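# Gently close the open freezer door on the desk

## Task

Swing the open door of the freezer sitting on the desk closed far enough that its gasket keeps it shut. The boxes inside must stay on the shelves they started on. The freezer is not fixed down, so it must end no more than about a hand's width (roughly 10 cm) from its starting spot. Finish with the gripper released and the robot backed away. The robot must not fall or be left leaning, or the task fails.

## Robot and tools

ROBOT. A TidyBot++: a mobile base (0.54 m long, 0.50 m wide, 0.38 m tall) on four driven casters, carrying one seven-joint arm with a two-finger gripper. The shoulder sits 0.12 m ahead of the base centre and 0.68 m above the floor. Segments: upper arm 0.42 m, forearm 0.31 m, hand 0.31 m. Cameras: base_camera (fixed on the base, 644x364) and wrist_camera (fisheye on the hand, 644x476, looking along the fingers). The arm begins folded, hand pointing down.

FRAMES. Base frame: origin on the floor below the base centre, x forward, y left, z up, metres. hand_pose and hand_target use it; the reported point lies midway between the finger pads, the hand's z axis runs out along the fingers and the fingers close along its y axis. The odometry frame is the base frame as it was when the scene began. base_odometry comes from wheel turns only, so slip looks like travel; heading is in rad, left positive, -3.142 to 3.142. base_tilt is in degrees, positive when leaning forward or right; about 1 degree of bias is normal.

move. One action per call, built from these keys:
- base: an object of relative offsets from where the base last reported itself. translate_m (metres, forward +, -2 to 2), strafe_m (metres, left +, -2 to 2), rotate_rad (radians, counter-clockwise from above +, -6.3 to 6.3). Translate and strafe are measured along the base axes at the command's start and the base heads straight there.
- joints: absolute targets by name. joint_1_rad (any angle; positive turns the arm clockwise seen from above, the reverse of rotate_rad), joint_2_rad shoulder -2.249 to 2.249 (0 = upper arm vertical, + leans forward), joint_3_rad any angle (rotation about the upper arm; 3.14 is the reference), joint_4_rad elbow -2.579 to 2.579 (0 straight; negative bends the forearm forward when joint_3 is 3.14), joint_5_rad any angle, joint_6_rad wrist -2.099 to 2.099 (negative bends the hand forward in the reference posture), joint_7_rad any angle (hand roll; at 1.57 with the hand down the fingers open sideways), gripper_pos 0 (open, about 85 mm gap) to 1 (closed, squeezing hard). Unlimited joints take the short way round; to turn further, send steps below half a turn.
- target: one list of seven numbers, an absolute hand pose in the base frame: x, y, z in metres then quaternion qw, qx, qy, qz. With target, joints may contain only gripper_pos.
- speeds: optional caps for this action only: translate_m or strafe_m 0.05 to 0.5 m/s (put a combined translate+strafe speed under just one key), rotate_rad 0.1 to 1.57 rad/s.
- cameras: list of base_camera, wrist_camera or all; [] for none.
- blocking: true (default) returns when everything is at rest; false returns in about half a second while motion continues.
A move with no action just reports state and images. Unknown keys make a call invalid; out-of-range values get it refused, and a refusal or an unrequested stop cancels the rest of that reply's move, wait and finished_scene calls.

wait: seconds 0 to 10, plus cameras; nothing new is commanded. stop: brakes all running motions (cameras optional). zoom_image: camera plus region [x0, y0, x1, y1] in image pixels, at most 504 by 504, on that camera's latest frame. finished_scene: scene = current scene number; irreversible, and the goal must hold without the robot.

RESULTS. "move" reads done or the worst status. base_status, joint_status, hand_status: done, moving, off_target (stopped short, maybe still pressing), not_followed (a safety check withheld targets), contact_stop or time_out (halted, holds position), torque_fault, limit_stop_at_motor_heat. "joint command not followed" with a cause means self-collision was predicted; "pose unreachable" means a target pose was withheld. hand_target is where the joints' targets would put the hand. motor_effort is percent of maximum per motor, peak of the last action in brackets. on_its_own lists uncommanded behaviour; "earlier move" shows a non-blocking move's progress; ARM HIT flags a hard hit on the base or arm; MOTOR HOT warns of heating. Base "done" only means the wheels turned enough, even if slipping.

HAND TIPS. Targets usually land within about 3 cm; to correct, shift your last target by (wanted position minus hand_pose). hand_status done means within 10 mm and 2 degrees. For joints, resend last command plus (wanted minus read). To hold still, resend hand_target, not hand_pose. Low, close, forward-pointing targets can fail or drive the arm into the base. Unreachable poses wander up to 10 s and end time_out. Hand reach with the hand pointing down tops out near 0.94 m height, close in.

AVOID. The arm never steers around furniture and keeps pressing once blocked, so push the door slowly with modest offsets and watch motor_effort. Don't shove the loose freezer, jar the boxes, or let the door slam; stop before the pressure grows large. Don't drive or turn the base while the arm is snagged high, pull sideways hard with a raised hand, or swing an outstretched arm; these can tip the robot. If tilt appears, retract the arm or back off. Torque sensor limits are 104.5 N m (joints 1 to 4) and 51.3 N m (5 to 7); exceeding one freezes the arm 10 s. Long stretched or straining poses overheat motors. Release the gripper gently and retreat before finishing.

Each tool is called after "Request:" by a JSON object that holds its "name" and its "arguments".

## Session

Request:
{"name": "move", "arguments": {}}

Scene clock: 0.00 s.
base_odometry: x=+0.000 y=+0.000 heading=+0.000
base_tilt: forward=-0.9 right=+0.0
base_status: not commanded
joint_positions: joint_1_rad=+0.020 joint_2_rad=-0.300 joint_3_rad=+3.189 joint_4_rad=-2.540 joint_5_rad=-0.003 joint_6_rad=-0.897 joint_7_rad=+1.605 gripper_pos=+0.000
joint_status: not commanded
motor_effort: joint_1_rad=+0 joint_2_rad=-2 joint_3_rad=+0 joint_4_rad=+13 joint_5_rad=-1 joint_6_rad=+0 joint_7_rad=+0
hand_pose: x=+0.2431 y=-0.0045 z=+0.5776 quat_wxyz=(-0.008, +1.000, -0.017, +0.003) (m; base frame)
hand_target: x=+0.2439 y=-0.0046 z=+0.5779 quat_wxyz=(-0.008, +1.000, -0.017, +0.004) (m; base frame)
hand_status: not commanded
pictures: base_camera, wrist_camera

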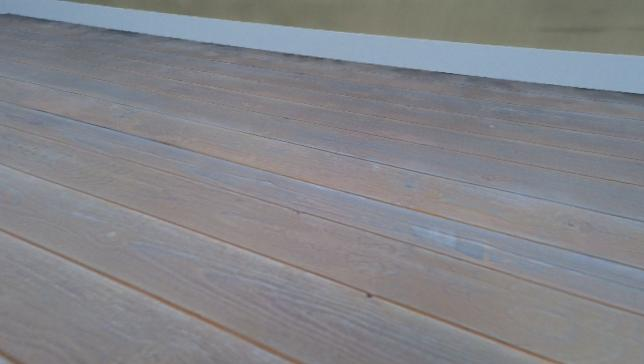

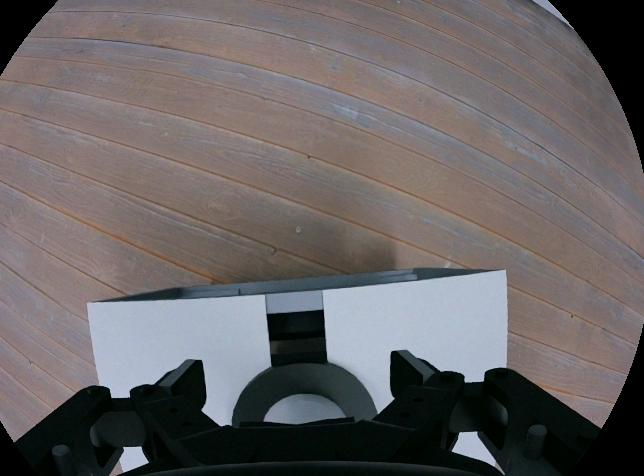

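Request:
{"name": "move", "arguments": {"joints": {"joint_6_rad": 0.6}}}

Request:
{"name": "move", "arguments": {"base": {"rotate_rad": 1.2}, "cameras": ["wrist_camera"]}}

Request:
{"name": "move", "arguments": {"base": {"rotate_rad": 1.2}, "cameras": ["wrist_camera"]}}

Request:
{"name": "move", "arguments": {"base": {"rotate_rad": 1.2}, "cameras": ["wrist_camera"]}}

Request:
{"name": "move", "arguments": {"base": {"rotate_rad": 1.2}, "cameras": ["wrist_camera"]}}

Scene clock: 5.77 s.
move: done
base_odometry: x=+0.000 y=+0.000 heading=+0.000
base_tilt: forward=-0.9 right=+0.0
base_status: not commanded
joint_positions: joint_1_rad=+0.020 joint_2_rad=-0.301 joint_3_rad=+3.189 joint_4_rad=-2.540 joint_5_rad=-0.003 joint_6_rad=+0.555 joint_7_rad=+1.605 gripper_pos=+0.000
joint_status: all done
motor_effort: joint_1_rad=+0(1) joint_2_rad=-8(8) joint_3_rad=+0(0) joint_4_rad=+19(19) joint_5_rad=-1(1) joint_6_rad=+8(8) joint_7_rad=+0(1)
hand_pose: x=+0.5498 y=-0.0298 z=+0.8534 quat_wxyz=(+0.028, +0.746, -0.018, +0.665) (m; base frame)
hand_target: x=+0.5514 y=-0.0301 z=+0.8680 quat_wxyz=(+0.029, +0.731, -0.018, +0.682) (m; base frame)
hand_status: not commanded
pictures: base_camera, wrist_camera
camera_calibration:
wrist_camera: T_world_to_cam=[[-0.0791499, -0.99627, -0.0343681, 0.0426021], [-0.0787493, 0.0406174, -0.996067, 0.956649], [0.993747, -0.0761321, -0.0816704, -0.346625], [0, 0, 0, 1]] pos_world=[0.423165, -0.0228028, 0.926042]

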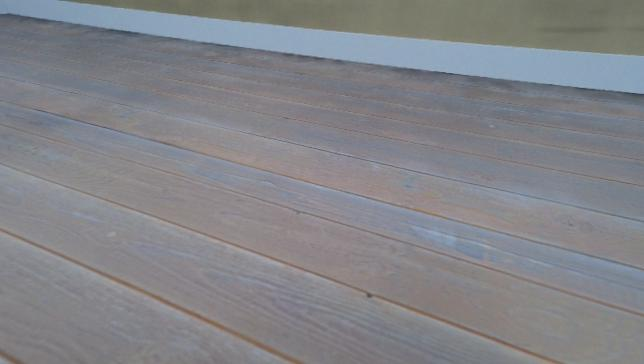

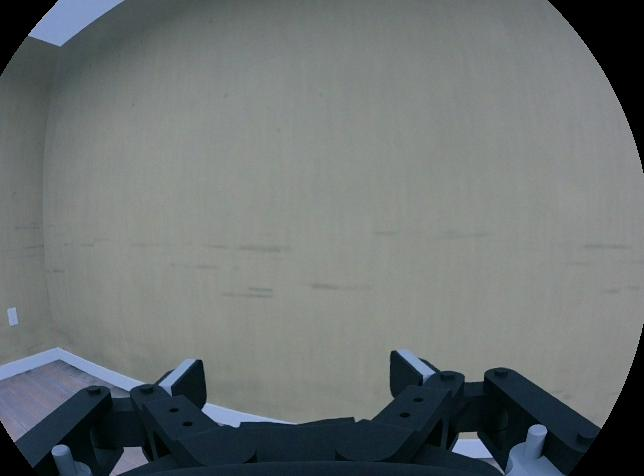

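Scene clock: 7.80 s.
move: done
base_odometry: x=+0.000 y=+0.000 heading=+1.199
base_tilt: forward=-0.9 right=+0.0
base_status: done
joint_positions: joint_1_rad=+0.020 joint_2_rad=-0.301 joint_3_rad=+3.188 joint_4_rad=-2.540 joint_5_rad=-0.003 joint_6_rad=+0.556 joint_7_rad=+1.605 gripper_pos=+0.000
joint_status: not commanded
motor_effort: joint_1_rad=+0(1) joint_2_rad=-8(9) joint_3_rad=+0(1) joint_4_rad=+19(19) joint_5_rad=-1(1) joint_6_rad=+8(8) joint_7_rad=+0(1)
hand_pose: x=+0.5499 y=-0.0295 z=+0.8537 quat_wxyz=(+0.028, +0.746, -0.018, +0.665) (m; base frame)
hand_target: x=+0.5514 y=-0.0301 z=+0.8680 quat_wxyz=(+0.029, +0.731, -0.018, +0.682) (m; base frame)
hand_status: not commanded
pictures: wrist_camera
camera_calibration:
wrist_camera: T_world_to_cam=[[-0.0784927, -0.996329, -0.0341777, 0.0423937], [-0.0779924, 0.0403156, -0.996138, 0.956522], [0.993859, -0.075524, -0.0808706, -0.347348], [0, 0, 0, 1]] pos_world=[0.423144, -0.0225577, 0.926187]

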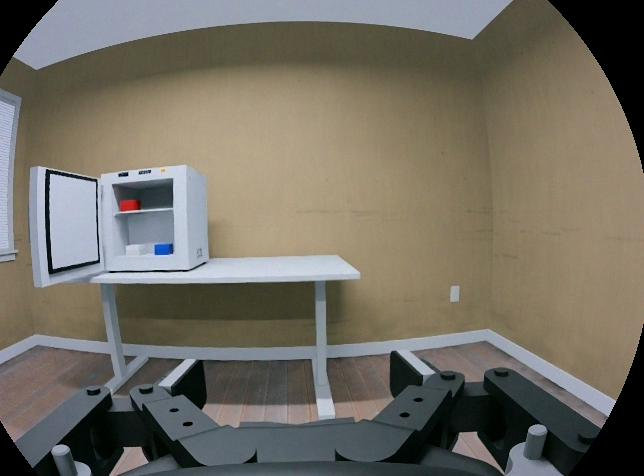

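Scene clock: 9.83 s.
move: done
base_odometry: x=+0.000 y=+0.000 heading=+2.399
base_tilt: forward=-0.9 right=+0.0
base_status: done
joint_positions: joint_1_rad=+0.020 joint_2_rad=-0.301 joint_3_rad=+3.188 joint_4_rad=-2.540 joint_5_rad=-0.003 joint_6_rad=+0.556 joint_7_rad=+1.605 gripper_pos=+0.000
joint_status: not commanded
motor_effort: joint_1_rad=+0(1) joint_2_rad=-8(9) joint_3_rad=+0(1) joint_4_rad=+19(19) joint_5_rad=+0(1) joint_6_rad=+8(8) joint_7_rad=+0(1)
hand_pose: x=+0.5499 y=-0.0293 z=+0.8537 quat_wxyz=(+0.027, +0.746, -0.017, +0.665) (m; base frame)
hand_target: x=+0.5514 y=-0.0301 z=+0.8680 quat_wxyz=(+0.029, +0.731, -0.018, +0.682) (m; base frame)
hand_status: not commanded
pictures: wrist_camera
camera_calibration:
wrist_camera: T_world_to_cam=[[-0.0781572, -0.996359, -0.0340735, 0.0422825], [-0.0780081, 0.0401853, -0.996142, 0.956525], [0.993884, -0.0751977, -0.0808648, -0.347351], [0, 0, 0, 1]] pos_world=[0.423148, -0.0224297, 0.926187]

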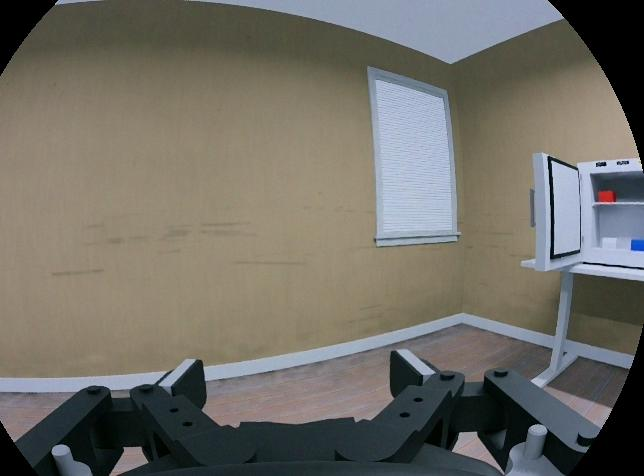

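Scene clock: 11.87 s.
move: done
base_odometry: x=+0.000 y=+0.000 heading=-2.685
base_tilt: forward=-0.9 right=+0.0
base_status: done
joint_positions: joint_1_rad=+0.020 joint_2_rad=-0.301 joint_3_rad=+3.187 joint_4_rad=-2.540 joint_5_rad=-0.003 joint_6_rad=+0.556 joint_7_rad=+1.605 gripper_pos=+0.000
joint_status: not commanded
motor_effort: joint_1_rad=+0(2) joint_2_rad=-8(9) joint_3_rad=+0(2) joint_4_rad=+18(19) joint_5_rad=+0(1) joint_6_rad=+8(8) joint_7_rad=+0(1)
hand_pose: x=+0.5499 y=-0.0292 z=+0.8537 quat_wxyz=(+0.027, +0.746, -0.017, +0.665) (m; base frame)
hand_target: x=+0.5514 y=-0.0301 z=+0.8680 quat_wxyz=(+0.029, +0.731, -0.018, +0.682) (m; base frame)
hand_status: not commanded
pictures: wrist_camera
camera_calibration:
wrist_camera: T_world_to_cam=[[-0.0779044, -0.996381, -0.033996, 0.0421994], [-0.0779593, 0.0400836, -0.99615, 0.956517], [0.993908, -0.0749542, -0.0807999, -0.347408], [0, 0, 0, 1]] pos_world=[0.423149, -0.0223337, 0.926199]

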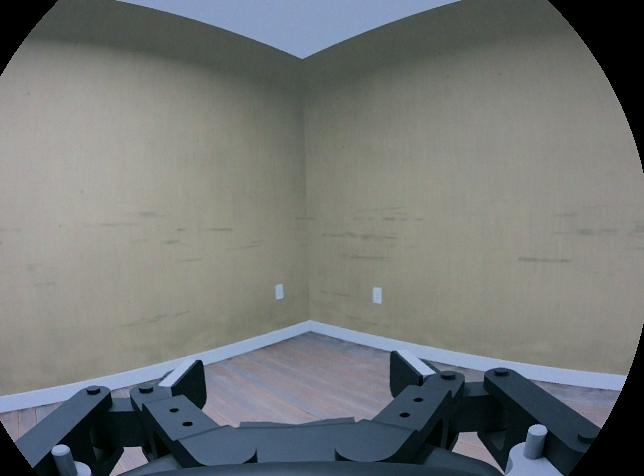

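Scene clock: 13.90 s.
move: done
base_odometry: x=+0.000 y=+0.000 heading=-1.485
base_tilt: forward=-0.9 right=+0.0
base_status: done
joint_positions: joint_1_rad=+0.020 joint_2_rad=-0.301 joint_3_rad=+3.187 joint_4_rad=-2.540 joint_5_rad=-0.003 joint_6_rad=+0.556 joint_7_rad=+1.605 gripper_pos=+0.000
joint_status: not commanded
motor_effort: joint_1_rad=+0(2) joint_2_rad=-8(9) joint_3_rad=+0(2) joint_4_rad=+19(19) joint_5_rad=+0(1) joint_6_rad=+8(8) joint_7_rad=+0(1)
hand_pose: x=+0.5499 y=-0.0291 z=+0.8537 quat_wxyz=(+0.027, +0.746, -0.017, +0.665) (m; base frame)
hand_target: x=+0.5514 y=-0.0301 z=+0.8680 quat_wxyz=(+0.029, +0.731, -0.018, +0.682) (m; base frame)
hand_status: not commanded
pictures: wrist_camera
camera_calibration:
wrist_camera: T_world_to_cam=[[-0.0777367, -0.996396, -0.0339439, 0.0421438], [-0.0779671, 0.0400185, -0.996152, 0.956518], [0.993921, -0.0747911, -0.080797, -0.34741], [0, 0, 0, 1]] pos_world=[0.423151, -0.0222697, 0.926199]

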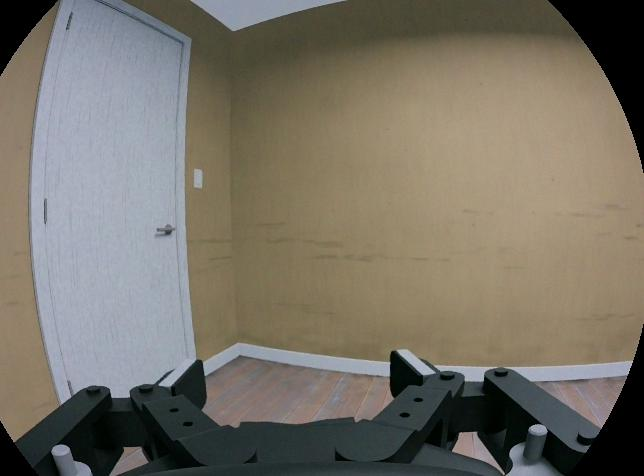

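Request:
{"name": "move", "arguments": {"base": {"rotate_rad": 3.085}}}

Scene clock: 18.67 s.
move: done
base_odometry: x=+0.000 y=+0.000 heading=+1.599
base_tilt: forward=-0.9 right=+0.0
base_status: done
joint_positions: joint_1_rad=+0.020 joint_2_rad=-0.301 joint_3_rad=+3.187 joint_4_rad=-2.540 joint_5_rad=-0.003 joint_6_rad=+0.556 joint_7_rad=+1.605 gripper_pos=+0.000
joint_status: not commanded
motor_effort: joint_1_rad=+0(2) joint_2_rad=-8(10) joint_3_rad=+0(2) joint_4_rad=+19(19) joint_5_rad=+0(1) joint_6_rad=+8(8) joint_7_rad=+0(1)
hand_pose: x=+0.5499 y=-0.0292 z=+0.8537 quat_wxyz=(+0.027, +0.746, -0.017, +0.665) (m; base frame)
hand_target: x=+0.5514 y=-0.0301 z=+0.8680 quat_wxyz=(+0.029, +0.731, -0.018, +0.682) (m; base frame)
hand_status: not commanded
pictures: base_camera, wrist_camera
camera_calibration:
wrist_camera: T_world_to_cam=[[-0.0779044, -0.996381, -0.033996, 0.0421994], [-0.0779593, 0.0400836, -0.99615, 0.956517], [0.993908, -0.0749542, -0.0807999, -0.347408], [0, 0, 0, 1]] pos_world=[0.423149, -0.0223337, 0.926199]

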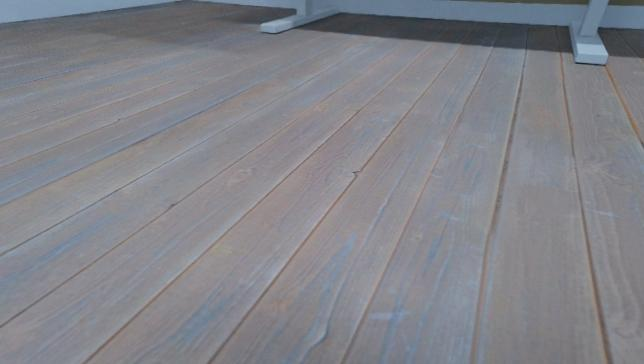

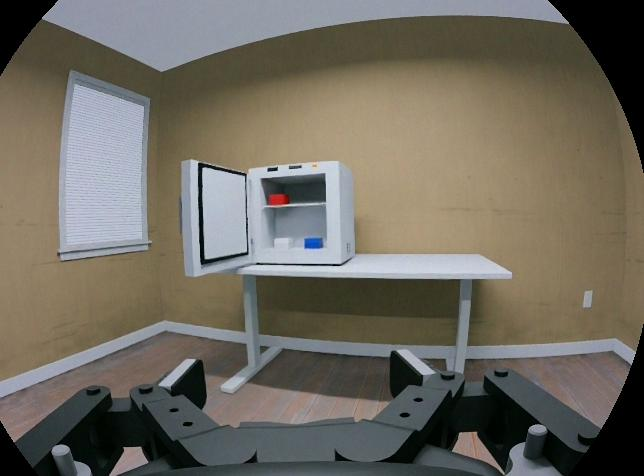

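Request:
{"name": "zoom_image", "arguments": {"camera": "wrist_camera", "region": [150, 120, 400, 320]}}

Scaled by 2.016.

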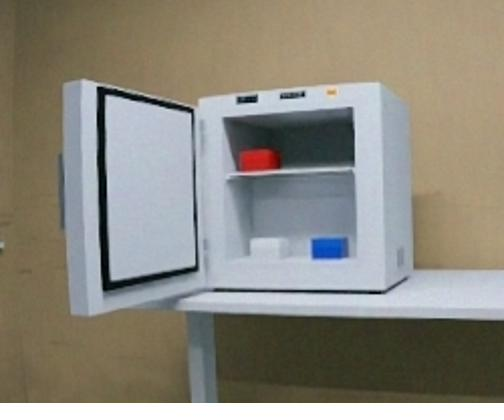

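Request:
{"name": "move", "arguments": {"base": {"translate_m": 0.8, "strafe_m": 0.6, "rotate_rad": -0.35}}}

Scene clock: 57.17 s.
move: done
base_odometry: x=-0.623 y=+0.783 heading=+1.249
base_tilt: forward=-0.9 right=+0.0
base_status: done
joint_positions: joint_1_rad=+0.020 joint_2_rad=-0.303 joint_3_rad=+3.190 joint_4_rad=-2.540 joint_5_rad=-0.003 joint_6_rad=+0.557 joint_7_rad=+1.605 gripper_pos=+0.000
joint_status: not commanded
motor_effort: joint_1_rad=+0(2) joint_2_rad=-8(10) joint_3_rad=+0(2) joint_4_rad=+19(19) joint_5_rad=+0(1) joint_6_rad=+8(8) joint_7_rad=+0(1)
hand_pose: x=+0.5496 y=-0.0304 z=+0.8550 quat_wxyz=(+0.028, +0.745, -0.019, +0.667) (m; base frame)
hand_target: x=+0.5514 y=-0.0301 z=+0.8680 quat_wxyz=(+0.029, +0.731, -0.018, +0.682) (m; base frame)
hand_status: not commanded
pictures: base_camera, wrist_camera
camera_calibration:
wrist_camera: T_world_to_cam=[[-0.080326, -0.996157, -0.0349119, 0.0431145], [-0.0743953, 0.040919, -0.996389, 0.956106], [0.993988, -0.0774387, -0.0773962, -0.350096], [0, 0, 0, 1]] pos_world=[0.422585, -0.0232851, 0.927063]

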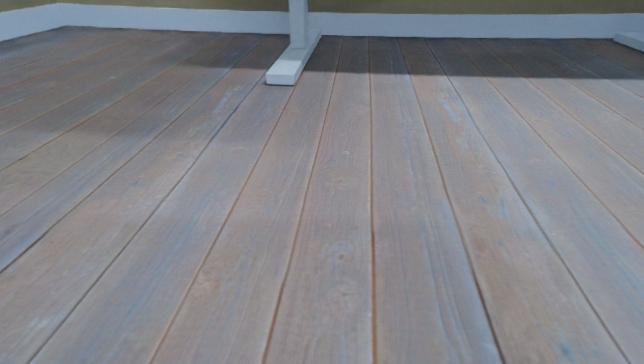

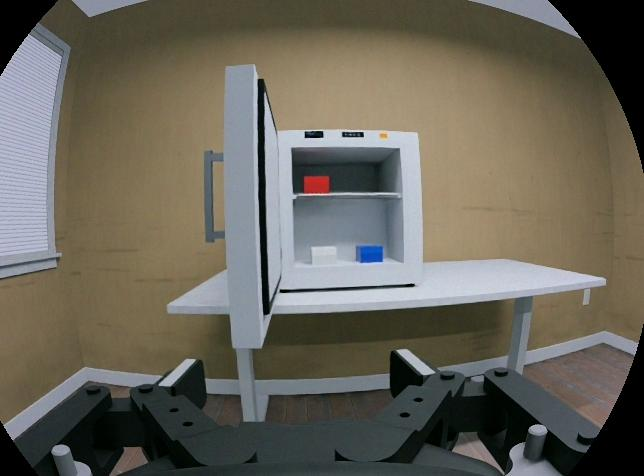

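Request:
{"name": "zoom_image", "arguments": {"camera": "wrist_camera", "region": [160, 50, 440, 360]}}

Scaled by 1.626.

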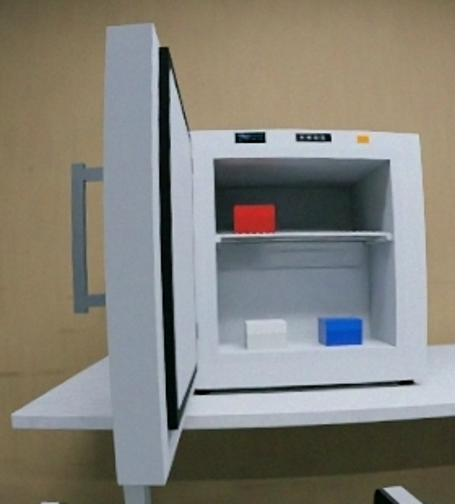

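Request:
{"name": "move", "arguments": {"base": {"strafe_m": 0.62}, "joints": {"joint_1_rad": 0.7, "joint_2_rad": 0.368, "joint_3_rad": 3.14, "joint_4_rad": -2.272, "joint_5_rad": 0.0, "joint_6_rad": 1.069, "joint_7_rad": 1.57, "gripper_pos": 1.0}}}

Scene clock: 102.70 s.
move: done
base_odometry: x=-1.211 y=+0.979 heading=+1.249
base_tilt: forward=-0.9 right=+0.0
base_status: done
joint_positions: joint_1_rad=+0.683 joint_2_rad=+0.345 joint_3_rad=+3.150 joint_4_rad=-2.298 joint_5_rad=-0.003 joint_6_rad=+1.022 joint_7_rad=+1.605 gripper_pos=+0.999
joint_status: all done
motor_effort: joint_1_rad=+0(2) joint_2_rad=-28(28) joint_3_rad=+0(2) joint_4_rad=+14(20) joint_5_rad=-1(1) joint_6_rad=+8(9) joint_7_rad=+0(2)
hand_pose: x=+0.5845 y=-0.3842 z=+0.7860 quat_wxyz=(+0.246, +0.686, -0.234, +0.644) (m; base frame)
hand_target: x=+0.5899 y=-0.3937 z=+0.7987 quat_wxyz=(+0.241, +0.664, -0.242, +0.664) (m; base frame)
hand_status: not commanded
pictures: base_camera, wrist_camera
camera_calibration:
wrist_camera: T_world_to_cam=[[-0.647779, -0.761632, -0.0173033, 0.0990689], [-0.00221601, 0.0245966, -0.999695, 0.858546], [0.761825, -0.647543, -0.0176209, -0.54782], [0, 0, 0, 1]] pos_world=[0.48342, -0.3004, 0.850346]

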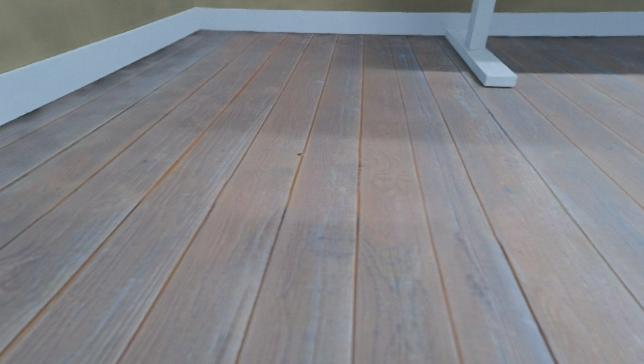

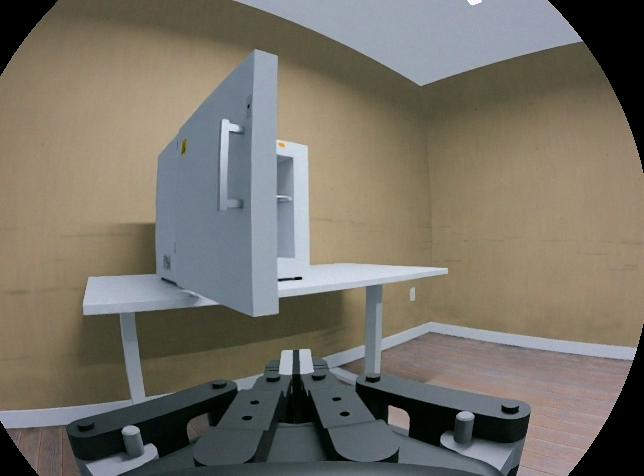

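Request:
{"name": "move", "arguments": {"base": {"translate_m": 0.42, "strafe_m": -0.06}, "joints": {"joint_1_rad": 0.7, "joint_2_rad": 0.31, "joint_4_rad": -2.21, "joint_6_rad": 1.0}}}

Scene clock: 115.43 s.
move: done
base_odometry: x=-1.021 y=+1.359 heading=+1.249
base_tilt: forward=-0.9 right=+0.0
base_status: done
joint_positions: joint_1_rad=+0.688 joint_2_rad=+0.303 joint_3_rad=+3.148 joint_4_rad=-2.229 joint_5_rad=-0.003 joint_6_rad=+1.017 joint_7_rad=+1.605 gripper_pos=+0.999
joint_status: all done
motor_effort: joint_1_rad=+0(2) joint_2_rad=-27(30) joint_3_rad=+0(1) joint_4_rad=+15(16) joint_5_rad=-1(1) joint_6_rad=+8(9) joint_7_rad=+0(1)
hand_pose: x=+0.5932 y=-0.3939 z=+0.8427 quat_wxyz=(+0.260, +0.650, -0.224, +0.678) (m; base frame)
hand_target: x=+0.5964 y=-0.3992 z=+0.8427 quat_wxyz=(+0.248, +0.647, -0.236, +0.681) (m; base frame)
hand_status: not commanded
pictures: base_camera, wrist_camera
camera_calibration:
wrist_camera: T_world_to_cam=[[-0.648446, -0.761009, -0.0195576, 0.100862], [0.0792387, -0.0419222, -0.995974, 0.837812], [0.757125, -0.647385, 0.0874857, -0.645487], [0, 0, 0, 1]] pos_world=[0.487731, -0.305999, 0.892882]

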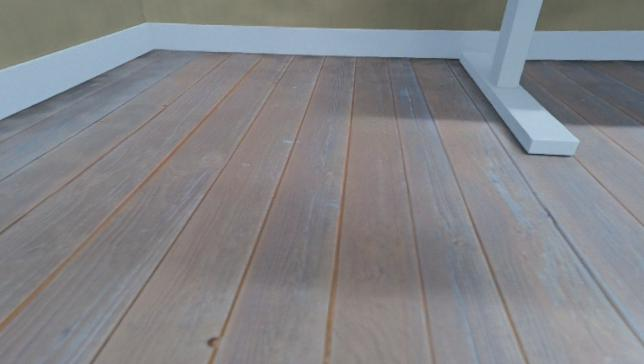

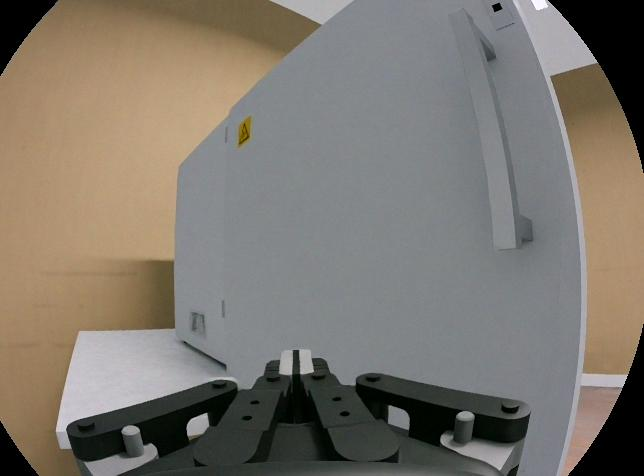

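Request:
{"name": "move", "arguments": {"joints": {"joint_2_rad": 0.33, "joint_4_rad": -2.225, "joint_6_rad": 0.96}, "cameras": ["wrist_camera"]}}

Request:
{"name": "move", "arguments": {"base": {"translate_m": 0.0, "strafe_m": -0.2}, "speeds": {"strafe_m": 0.15}}}

Scene clock: 120.97 s.
move: done
base_odometry: x=-1.021 y=+1.359 heading=+1.249
base_tilt: forward=-0.9 right=+0.0
base_status: not commanded
joint_positions: joint_1_rad=+0.688 joint_2_rad=+0.312 joint_3_rad=+3.148 joint_4_rad=-2.229 joint_5_rad=-0.003 joint_6_rad=+0.996 joint_7_rad=+1.605 gripper_pos=+0.999
joint_status: all done
motor_effort: joint_1_rad=+0(1) joint_2_rad=-28(29) joint_3_rad=+0(1) joint_4_rad=+15(16) joint_5_rad=+0(1) joint_6_rad=+8(9) joint_7_rad=+0(1)
hand_pose: x=+0.5944 y=-0.3949 z=+0.8309 quat_wxyz=(+0.256, +0.660, -0.227, +0.669) (m; base frame)
hand_target: x=+0.5958 y=-0.3987 z=+0.8105 quat_wxyz=(+0.239, +0.672, -0.245, +0.656) (m; base frame)
hand_status: not commanded
pictures: wrist_camera
camera_calibration:
wrist_camera: T_world_to_cam=[[-0.648884, -0.760645, -0.0192218, 0.100782], [0.0567553, -0.0231935, -0.998119, 0.848544], [0.758768, -0.648754, 0.0582205, -0.623229], [0, 0, 0, 1]] pos_world=[0.490123, -0.307982, 0.885169]

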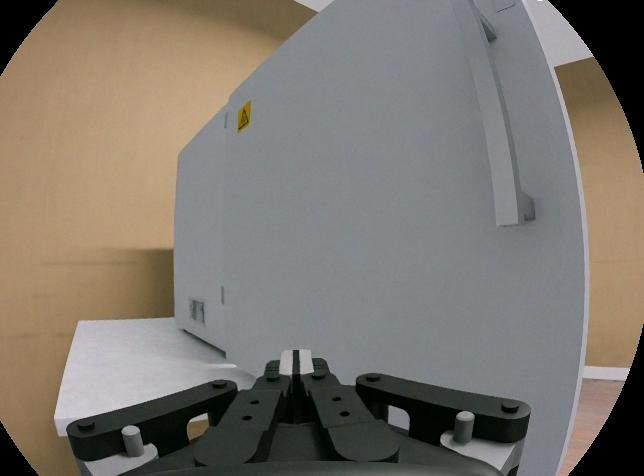

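Scene clock: 122.93 s.
move: done
base_odometry: x=-0.831 y=+1.296 heading=+1.250
base_tilt: forward=-0.9 right=+0.1
base_status: done
joint_positions: joint_1_rad=+0.692 joint_2_rad=+0.313 joint_3_rad=+3.145 joint_4_rad=-2.229 joint_5_rad=-0.002 joint_6_rad=+0.996 joint_7_rad=+1.605 gripper_pos=+0.999
joint_status: not commanded
motor_effort: joint_1_rad=+0(4) joint_2_rad=-27(29) joint_3_rad=-1(3) joint_4_rad=+15(18) joint_5_rad=-1(3) joint_6_rad=+8(8) joint_7_rad=+0(1)
hand_pose: x=+0.5942 y=-0.3953 z=+0.8300 quat_wxyz=(+0.256, +0.660, -0.228, +0.668) (m; base frame)
hand_target: x=+0.5958 y=-0.3987 z=+0.8105 quat_wxyz=(+0.239, +0.672, -0.245, +0.656) (m; base frame)
hand_status: not commanded
pictures: base_camera, wrist_camera
camera_calibration:
wrist_camera: T_world_to_cam=[[-0.649045, -0.760495, -0.0196992, 0.100843], [0.0557785, -0.0217475, -0.998206, 0.848785], [0.758703, -0.648979, 0.0565344, -0.621964], [0, 0, 0, 1]] pos_world=[0.489993, -0.308492, 0.884412]

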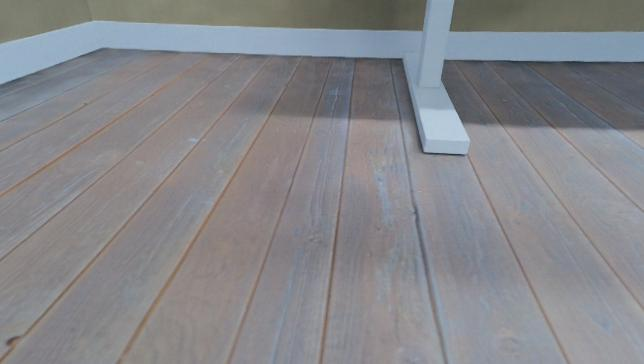

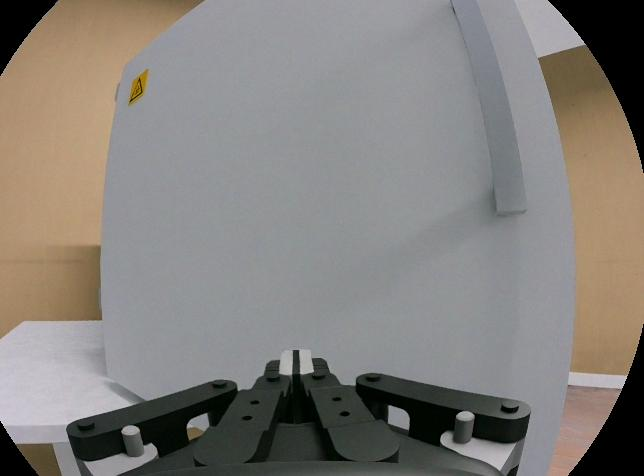

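Request:
{"name": "move", "arguments": {"base": {"translate_m": 0.03, "strafe_m": -0.15}, "speeds": {"strafe_m": 0.15}, "cameras": ["wrist_camera"]}}

Request:
{"name": "move", "arguments": {"base": {"translate_m": 0.097, "strafe_m": -0.118}, "speeds": {"strafe_m": 0.15}}}

Scene clock: 130.57 s.
move: done
base_odometry: x=-0.679 y=+1.276 heading=+1.249
base_tilt: forward=-0.9 right=+0.1
base_status: done
joint_positions: joint_1_rad=+0.692 joint_2_rad=+0.314 joint_3_rad=+3.144 joint_4_rad=-2.230 joint_5_rad=-0.002 joint_6_rad=+0.995 joint_7_rad=+1.605 gripper_pos=+0.999
joint_status: not commanded
motor_effort: joint_1_rad=+0(3) joint_2_rad=-27(30) joint_3_rad=+0(3) joint_4_rad=+15(18) joint_5_rad=-1(3) joint_6_rad=+8(9) joint_7_rad=+0(1)
hand_pose: x=+0.5947 y=-0.3948 z=+0.8291 quat_wxyz=(+0.255, +0.661, -0.227, +0.668) (m; base frame)
hand_target: x=+0.5958 y=-0.3987 z=+0.8105 quat_wxyz=(+0.239, +0.672, -0.245, +0.656) (m; base frame)
hand_status: not commanded
pictures: wrist_camera
camera_calibration:
wrist_camera: T_world_to_cam=[[-0.648083, -0.761311, -0.0198211, 0.10067], [0.054741, -0.0206086, -0.998288, 0.849078], [0.759599, -0.648059, 0.055031, -0.620846], [0, 0, 0, 1]] pos_world=[0.490358, -0.308206, 0.883786]

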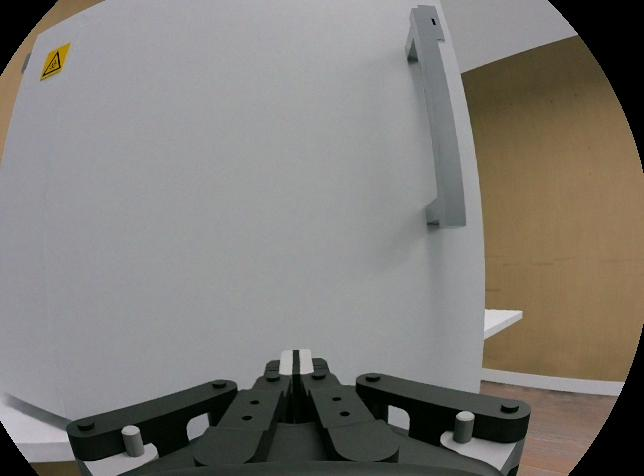

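Scene clock: 132.23 s.
move: done
base_odometry: x=-0.537 y=+1.331 heading=+1.249
base_tilt: forward=-0.9 right=+0.1
base_status: done
joint_positions: joint_1_rad=+0.692 joint_2_rad=+0.318 joint_3_rad=+3.143 joint_4_rad=-2.230 joint_5_rad=-0.002 joint_6_rad=+0.995 joint_7_rad=+1.605 gripper_pos=+0.999
joint_status: not commanded
motor_effort: joint_1_rad=+0(1) joint_2_rad=-28(29) joint_3_rad=+0(1) joint_4_rad=+15(17) joint_5_rad=-1(1) joint_6_rad=+8(8) joint_7_rad=+0(1)
hand_pose: x=+0.5951 y=-0.3950 z=+0.8263 quat_wxyz=(+0.254, +0.663, -0.228, +0.666) (m; base frame)
hand_target: x=+0.5958 y=-0.3987 z=+0.8105 quat_wxyz=(+0.239, +0.672, -0.245, +0.656) (m; base frame)
hand_status: not commanded
pictures: base_camera, wrist_camera
camera_calibration:
wrist_camera: T_world_to_cam=[[-0.647969, -0.761409, -0.0197922, 0.100617], [0.0510752, -0.0175094, -0.998541, 0.849892], [0.759952, -0.648035, 0.0502347, -0.617341], [0, 0, 0, 1]] pos_world=[0.490937, -0.308567, 0.881656]

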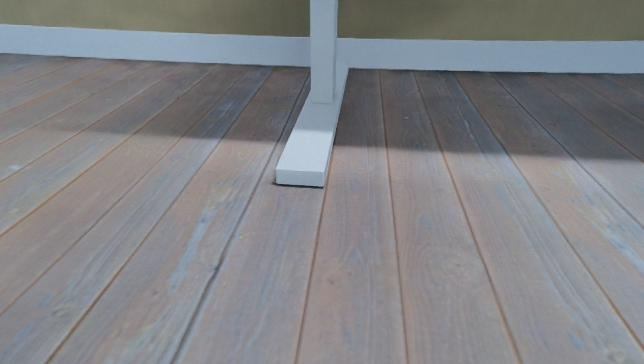

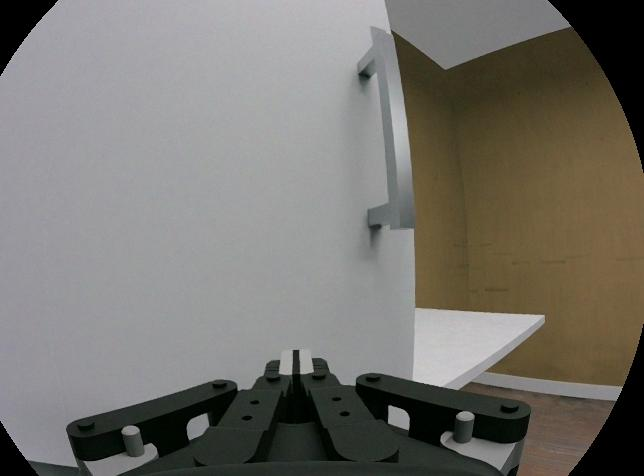

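Request:
{"name": "move", "arguments": {"base": {"translate_m": 0.113, "strafe_m": -0.06}, "speeds": {"translate_m": 0.12}, "cameras": ["wrist_camera"]}}

Scene clock: 135.70 s.
move: done
base_odometry: x=-0.444 y=+1.419 heading=+1.249
base_tilt: forward=-0.9 right=+0.1
base_status: done
joint_positions: joint_1_rad=+0.693 joint_2_rad=+0.320 joint_3_rad=+3.143 joint_4_rad=-2.230 joint_5_rad=-0.002 joint_6_rad=+0.995 joint_7_rad=+1.605 gripper_pos=+0.999
joint_status: not commanded
motor_effort: joint_1_rad=+0(1) joint_2_rad=-27(31) joint_3_rad=-1(1) joint_4_rad=+15(16) joint_5_rad=-1(1) joint_6_rad=+8(8) joint_7_rad=+0(1)
hand_pose: x=+0.5953 y=-0.3952 z=+0.8250 quat_wxyz=(+0.254, +0.663, -0.228, +0.666) (m; base frame)
hand_target: x=+0.5958 y=-0.3987 z=+0.8105 quat_wxyz=(+0.239, +0.672, -0.245, +0.656) (m; base frame)
hand_status: not commanded
pictures: wrist_camera
camera_calibration:
wrist_camera: T_world_to_cam=[[-0.648047, -0.761344, -0.0197651, 0.100607], [0.0494253, -0.0161446, -0.998647, 0.850161], [0.759995, -0.648147, 0.0480921, -0.615885], [0, 0, 0, 1]] pos_world=[0.491248, -0.308861, 0.880619]

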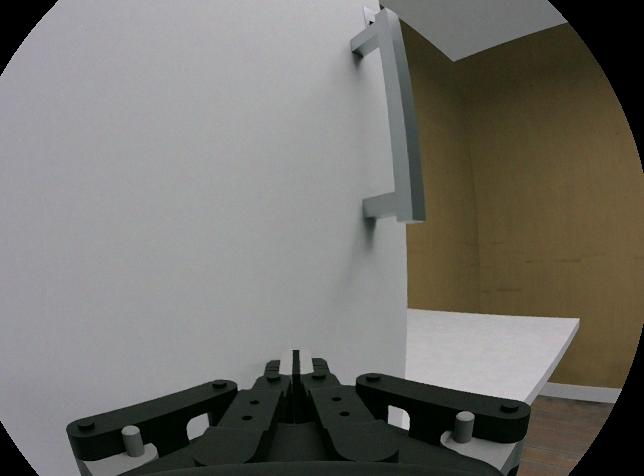

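Request:
{"name": "move", "arguments": {"base": {"translate_m": 0.04, "strafe_m": -0.01}, "speeds": {"translate_m": 0.08}, "cameras": ["wrist_camera"]}}

Request:
{"name": "move", "arguments": {"base": {"translate_m": 0.02}, "speeds": {"translate_m": 0.05}, "cameras": ["wrist_camera"]}}

Scene clock: 138.27 s.
move: done
base_odometry: x=-0.421 y=+1.454 heading=+1.249
base_tilt: forward=-0.9 right=+0.0
base_status: done
joint_positions: joint_1_rad=+0.693 joint_2_rad=+0.320 joint_3_rad=+3.143 joint_4_rad=-2.230 joint_5_rad=-0.002 joint_6_rad=+0.995 joint_7_rad=+1.605 gripper_pos=+0.999
joint_status: not commanded
motor_effort: joint_1_rad=+0(2) joint_2_rad=-28(30) joint_3_rad=+0(2) joint_4_rad=+15(17) joint_5_rad=-1(1) joint_6_rad=+8(8) joint_7_rad=+0(1)
hand_pose: x=+0.5952 y=-0.3954 z=+0.8249 quat_wxyz=(+0.254, +0.664, -0.228, +0.666) (m; base frame)
hand_target: x=+0.5958 y=-0.3987 z=+0.8105 quat_wxyz=(+0.239, +0.672, -0.245, +0.656) (m; base frame)
hand_status: not commanded
pictures: wrist_camera
camera_calibration:
wrist_camera: T_world_to_cam=[[-0.648251, -0.76117, -0.0197621, 0.10063], [0.0492404, -0.0160077, -0.998659, 0.850191], [0.759833, -0.648355, 0.0478573, -0.615705], [0, 0, 0, 1]] pos_world=[0.491203, -0.30899, 0.880505]

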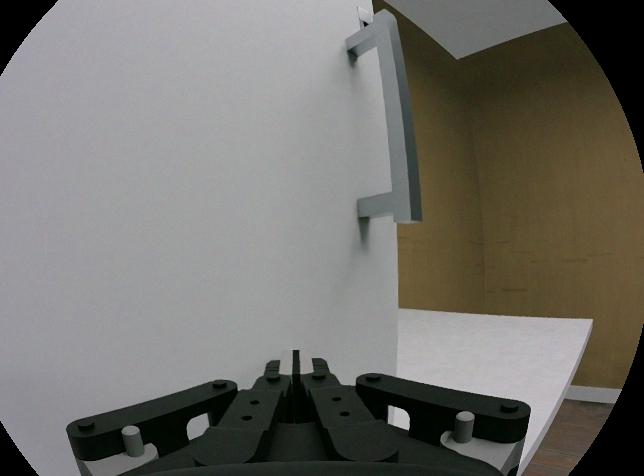

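Scene clock: 139.10 s.
move: done
base_odometry: x=-0.415 y=+1.473 heading=+1.249
base_tilt: forward=-0.9 right=+0.0
base_status: done
joint_positions: joint_1_rad=+0.707 joint_2_rad=+0.316 joint_3_rad=+3.149 joint_4_rad=-2.238 joint_5_rad=-0.003 joint_6_rad=+0.995 joint_7_rad=+1.605 gripper_pos=+0.999
joint_status: not commanded
motor_effort: joint_1_rad=-2(5) joint_2_rad=-26(28) joint_3_rad=-3(5) joint_4_rad=+16(22) joint_5_rad=+1(3) joint_6_rad=+8(9) joint_7_rad=+0(1)
hand_pose: x=+0.5850 y=-0.4034 z=+0.8239 quat_wxyz=(+0.261, +0.662, -0.235, +0.662) (m; base frame)
hand_target: x=+0.5958 y=-0.3987 z=+0.8105 quat_wxyz=(+0.239, +0.672, -0.245, +0.656) (m; base frame)
hand_status: not commanded
pictures: wrist_camera
camera_calibration:
wrist_camera: T_world_to_cam=[[-0.66461, -0.746959, -0.0185863, 0.102224], [0.0457519, -0.0158545, -0.998827, 0.851862], [0.745788, -0.664681, 0.0447118, -0.608866], [0, 0, 0, 1]] pos_world=[0.48305, -0.314838, 0.879986]

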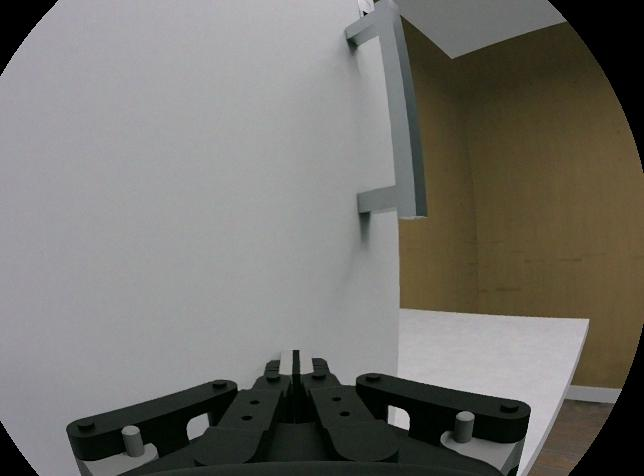

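Request:
{"name": "move", "arguments": {"base": {"translate_m": 0.02}, "speeds": {"translate_m": 0.05}, "cameras": ["wrist_camera"]}}

Scene clock: 142.43 s.
move: done
base_odometry: x=-0.408 y=+1.492 heading=+1.249
base_tilt: forward=-0.9 right=+0.0
base_status: done
joint_positions: joint_1_rad=+0.730 joint_2_rad=+0.308 joint_3_rad=+3.166 joint_4_rad=-2.252 joint_5_rad=-0.009 joint_6_rad=+0.995 joint_7_rad=+1.605 gripper_pos=+0.999
joint_status: not commanded
motor_effort: joint_1_rad=-5(8) joint_2_rad=-24(27) joint_3_rad=-5(8) joint_4_rad=+19(23) joint_5_rad=+3(5) joint_6_rad=+7(9) joint_7_rad=+0(1)
hand_pose: x=+0.5651 y=-0.4187 z=+0.8223 quat_wxyz=(+0.276, +0.659, -0.250, +0.654) (m; base frame)
hand_target: x=+0.5958 y=-0.3987 z=+0.8105 quat_wxyz=(+0.239, +0.672, -0.245, +0.656) (m; base frame)
hand_status: not commanded
pictures: wrist_camera
camera_calibration:
wrist_camera: T_world_to_cam=[[-0.696823, -0.717045, -0.0168414, 0.106813], [0.0398876, -0.0152969, -0.999087, 0.854623], [0.716133, -0.696859, 0.0392605, -0.596402], [0, 0, 0, 1]] pos_world=[0.467444, -0.325945, 0.879056]

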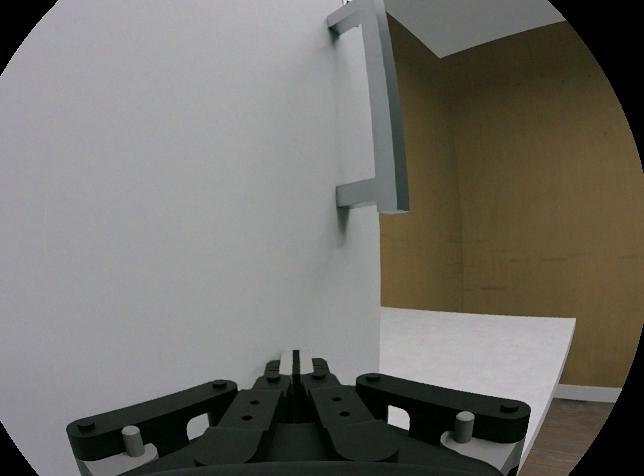

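Request:
{"name": "move", "arguments": {"base": {"translate_m": -0.24}, "cameras": ["wrist_camera"]}}

Request:
{"name": "move", "arguments": {"base": {"strafe_m": -0.42}, "joints": {"joint_1_rad": 0.0}}}

Scene clock: 150.33 s.
move: done
base_odometry: x=-0.484 y=+1.264 heading=+1.249
base_tilt: forward=-0.9 right=+0.1
base_status: done
joint_positions: joint_1_rad=+0.703 joint_2_rad=+0.318 joint_3_rad=+3.143 joint_4_rad=-2.238 joint_5_rad=-0.009 joint_6_rad=+0.995 joint_7_rad=+1.605 gripper_pos=+0.999
joint_status: not commanded
motor_effort: joint_1_rad=+0(5) joint_2_rad=-27(30) joint_3_rad=+0(5) joint_4_rad=+15(19) joint_5_rad=+0(3) joint_6_rad=+8(9) joint_7_rad=+0(1)
hand_pose: x=+0.5882 y=-0.4003 z=+0.8226 quat_wxyz=(+0.258, +0.663, -0.235, +0.662) (m; base frame)
hand_target: x=+0.5958 y=-0.3987 z=+0.8105 quat_wxyz=(+0.239, +0.672, -0.245, +0.656) (m; base frame)
hand_status: not commanded
pictures: wrist_camera
camera_calibration:
wrist_camera: T_world_to_cam=[[-0.660529, -0.75043, -0.0235727, 0.10695], [0.0474618, -0.0104008, -0.998819, 0.851568], [0.749299, -0.660868, 0.0424868, -0.607887], [0, 0, 0, 1]] pos_world=[0.485716, -0.312617, 0.878911]

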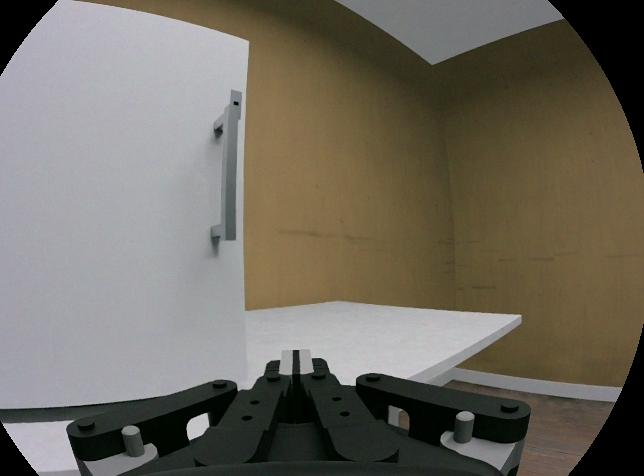

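Scene clock: 152.63 s.
move: done
base_odometry: x=-0.085 y=+1.131 heading=+1.248
base_tilt: forward=-0.9 right=+0.0
base_status: done
joint_positions: joint_1_rad=+0.016 joint_2_rad=+0.318 joint_3_rad=+3.143 joint_4_rad=-2.238 joint_5_rad=-0.009 joint_6_rad=+0.995 joint_7_rad=+1.605 gripper_pos=+0.999
joint_status: all done
motor_effort: joint_1_rad=+0(2) joint_2_rad=-28(29) joint_3_rad=-1(2) joint_4_rad=+15(16) joint_5_rad=-1(1) joint_6_rad=+8(8) joint_7_rad=+0(1)
hand_pose: x=+0.7356 y=-0.0116 z=+0.8226 quat_wxyz=(+0.019, +0.704, +0.002, +0.710) (m; base frame)
hand_target: x=+0.7405 y=+0.0022 z=+0.8105 quat_wxyz=(-0.001, +0.716, +0.000, +0.698) (m; base frame)
hand_status: not commanded
pictures: base_camera, wrist_camera
camera_calibration:
wrist_camera: T_world_to_cam=[[-0.0342197, -0.999135, -0.0236213, 0.0324528], [0.0434274, 0.0221263, -0.998812, 0.852044], [0.99847, -0.0352049, 0.0426327, -0.637637], [0, 0, 0, 1]] pos_world=[0.60077, -0.00887581, 0.878982]

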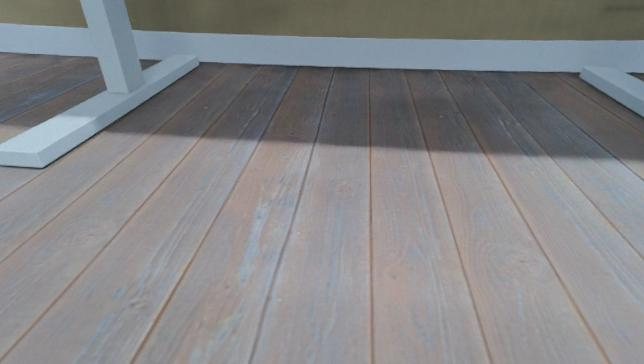

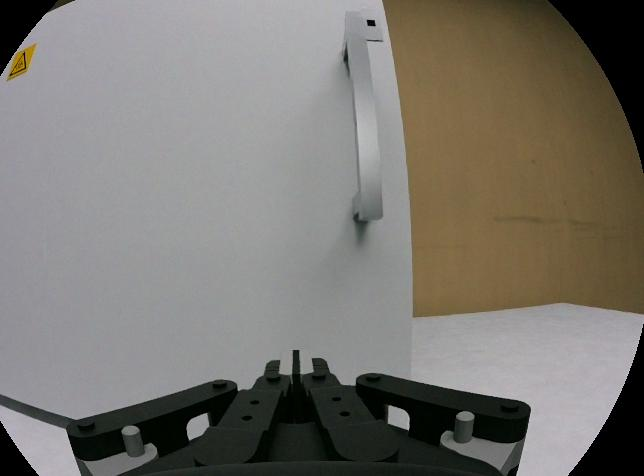

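Request:
{"name": "move", "arguments": {"base": {"translate_m": 0.08}, "speeds": {"translate_m": 0.1}, "cameras": ["wrist_camera"]}}

Request:
{"name": "move", "arguments": {"base": {"translate_m": 0.03}, "speeds": {"translate_m": 0.05}, "cameras": ["wrist_camera"]}}

Scene clock: 158.57 s.
move: done
base_odometry: x=-0.060 y=+1.207 heading=+1.248
base_tilt: forward=-0.9 right=+0.0
base_status: done
joint_positions: joint_1_rad=+0.016 joint_2_rad=+0.291 joint_3_rad=+3.143 joint_4_rad=-2.272 joint_5_rad=-0.009 joint_6_rad=+0.995 joint_7_rad=+1.605 gripper_pos=+0.999
joint_status: not commanded
motor_effort: joint_1_rad=-2(3) joint_2_rad=-20(28) joint_3_rad=-1(3) joint_4_rad=+25(30) joint_5_rad=+1(2) joint_6_rad=+8(8) joint_7_rad=+0(1)
hand_pose: x=+0.7228 y=-0.0115 z=+0.8226 quat_wxyz=(+0.019, +0.706, +0.002, +0.708) (m; base frame)
hand_target: x=+0.7405 y=+0.0022 z=+0.8105 quat_wxyz=(-0.001, +0.716, +0.000, +0.698) (m; base frame)
hand_status: not commanded
pictures: wrist_camera
camera_calibration:
wrist_camera: T_world_to_cam=[[-0.0346538, -0.999125, -0.023433, 0.0322464], [0.0361778, 0.0221776, -0.999099, 0.858021], [0.998744, -0.0354704, 0.0353776, -0.61908], [0, 0, 0, 1]] pos_world=[0.588379, -0.00876969, 0.879905]

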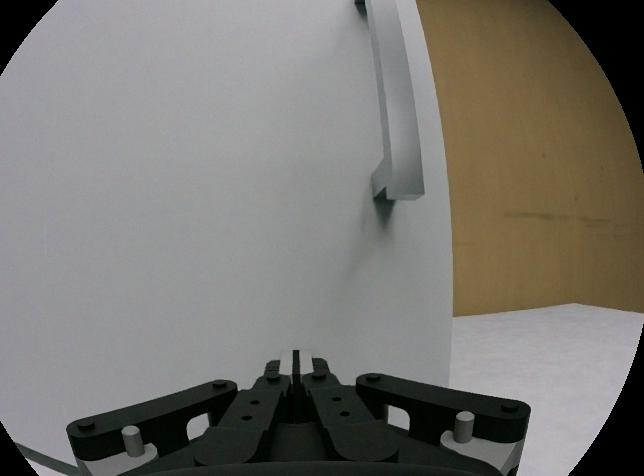

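Scene clock: 159.63 s.
move: done
base_odometry: x=-0.051 y=+1.235 heading=+1.248
base_tilt: forward=-1.0 right=+0.0
base_status: done
joint_positions: joint_1_rad=+0.016 joint_2_rad=+0.249 joint_3_rad=+3.148 joint_4_rad=-2.324 joint_5_rad=-0.009 joint_6_rad=+0.995 joint_7_rad=+1.605 gripper_pos=+0.999
joint_status: not commanded
motor_effort: joint_1_rad=-4(6) joint_2_rad=-10(21) joint_3_rad=-4(5) joint_4_rad=+30(38) joint_5_rad=+3(4) joint_6_rad=+4(9) joint_7_rad=+1(1)
hand_pose: x=+0.7030 y=-0.0138 z=+0.8223 quat_wxyz=(+0.021, +0.710, +0.000, +0.704) (m; base frame)
hand_target: x=+0.7405 y=+0.0022 z=+0.8105 quat_wxyz=(-0.001, +0.716, +0.000, +0.698) (m; base frame)
hand_status: not commanded
pictures: wrist_camera
camera_calibration:
wrist_camera: T_world_to_cam=[[-0.0396581, -0.998966, -0.022231, 0.0317987], [0.025869, 0.0212146, -0.99944, 0.866005], [0.998878, -0.0402109, 0.0250009, -0.591019], [0, 0, 0, 1]] pos_world=[0.569215, -0.0103716, 0.881003]

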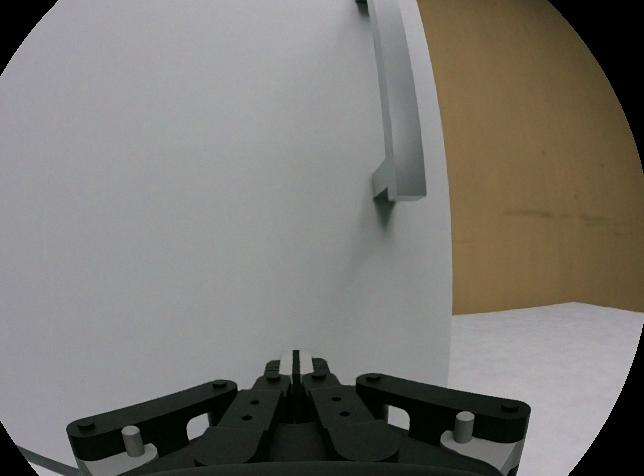

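Request:
{"name": "move", "arguments": {"base": {"translate_m": 0.02}, "speeds": {"translate_m": 0.05}, "cameras": ["wrist_camera"]}}

Scene clock: 163.87 s.
move: done
base_odometry: x=-0.044 y=+1.253 heading=+1.248
base_tilt: forward=-1.0 right=+0.0
base_status: done
joint_positions: joint_1_rad=+0.019 joint_2_rad=+0.245 joint_3_rad=+3.153 joint_4_rad=-2.329 joint_5_rad=-0.009 joint_6_rad=+0.995 joint_7_rad=+1.605 gripper_pos=+0.999
joint_status: not commanded
motor_effort: joint_1_rad=-5(6) joint_2_rad=-9(14) joint_3_rad=-5(6) joint_4_rad=+32(39) joint_5_rad=+4(5) joint_6_rad=+4(7) joint_7_rad=+0(1)
hand_pose: x=+0.7011 y=-0.0185 z=+0.8222 quat_wxyz=(+0.025, +0.710, -0.002, +0.704) (m; base frame)
hand_target: x=+0.7405 y=+0.0022 z=+0.8105 quat_wxyz=(-0.001, +0.716, +0.000, +0.698) (m; base frame)
hand_status: not commanded
pictures: wrist_camera
camera_calibration:
wrist_camera: T_world_to_cam=[[-0.0481116, -0.998624, -0.0208725, 0.031875], [0.0249319, 0.0196895, -0.999495, 0.866707], [0.998531, -0.0486077, 0.0239503, -0.588278], [0, 0, 0, 1]] pos_world=[0.567339, -0.0138287, 0.881024]

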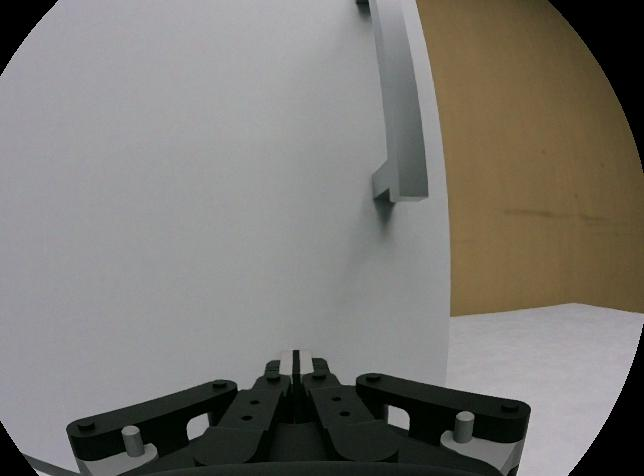

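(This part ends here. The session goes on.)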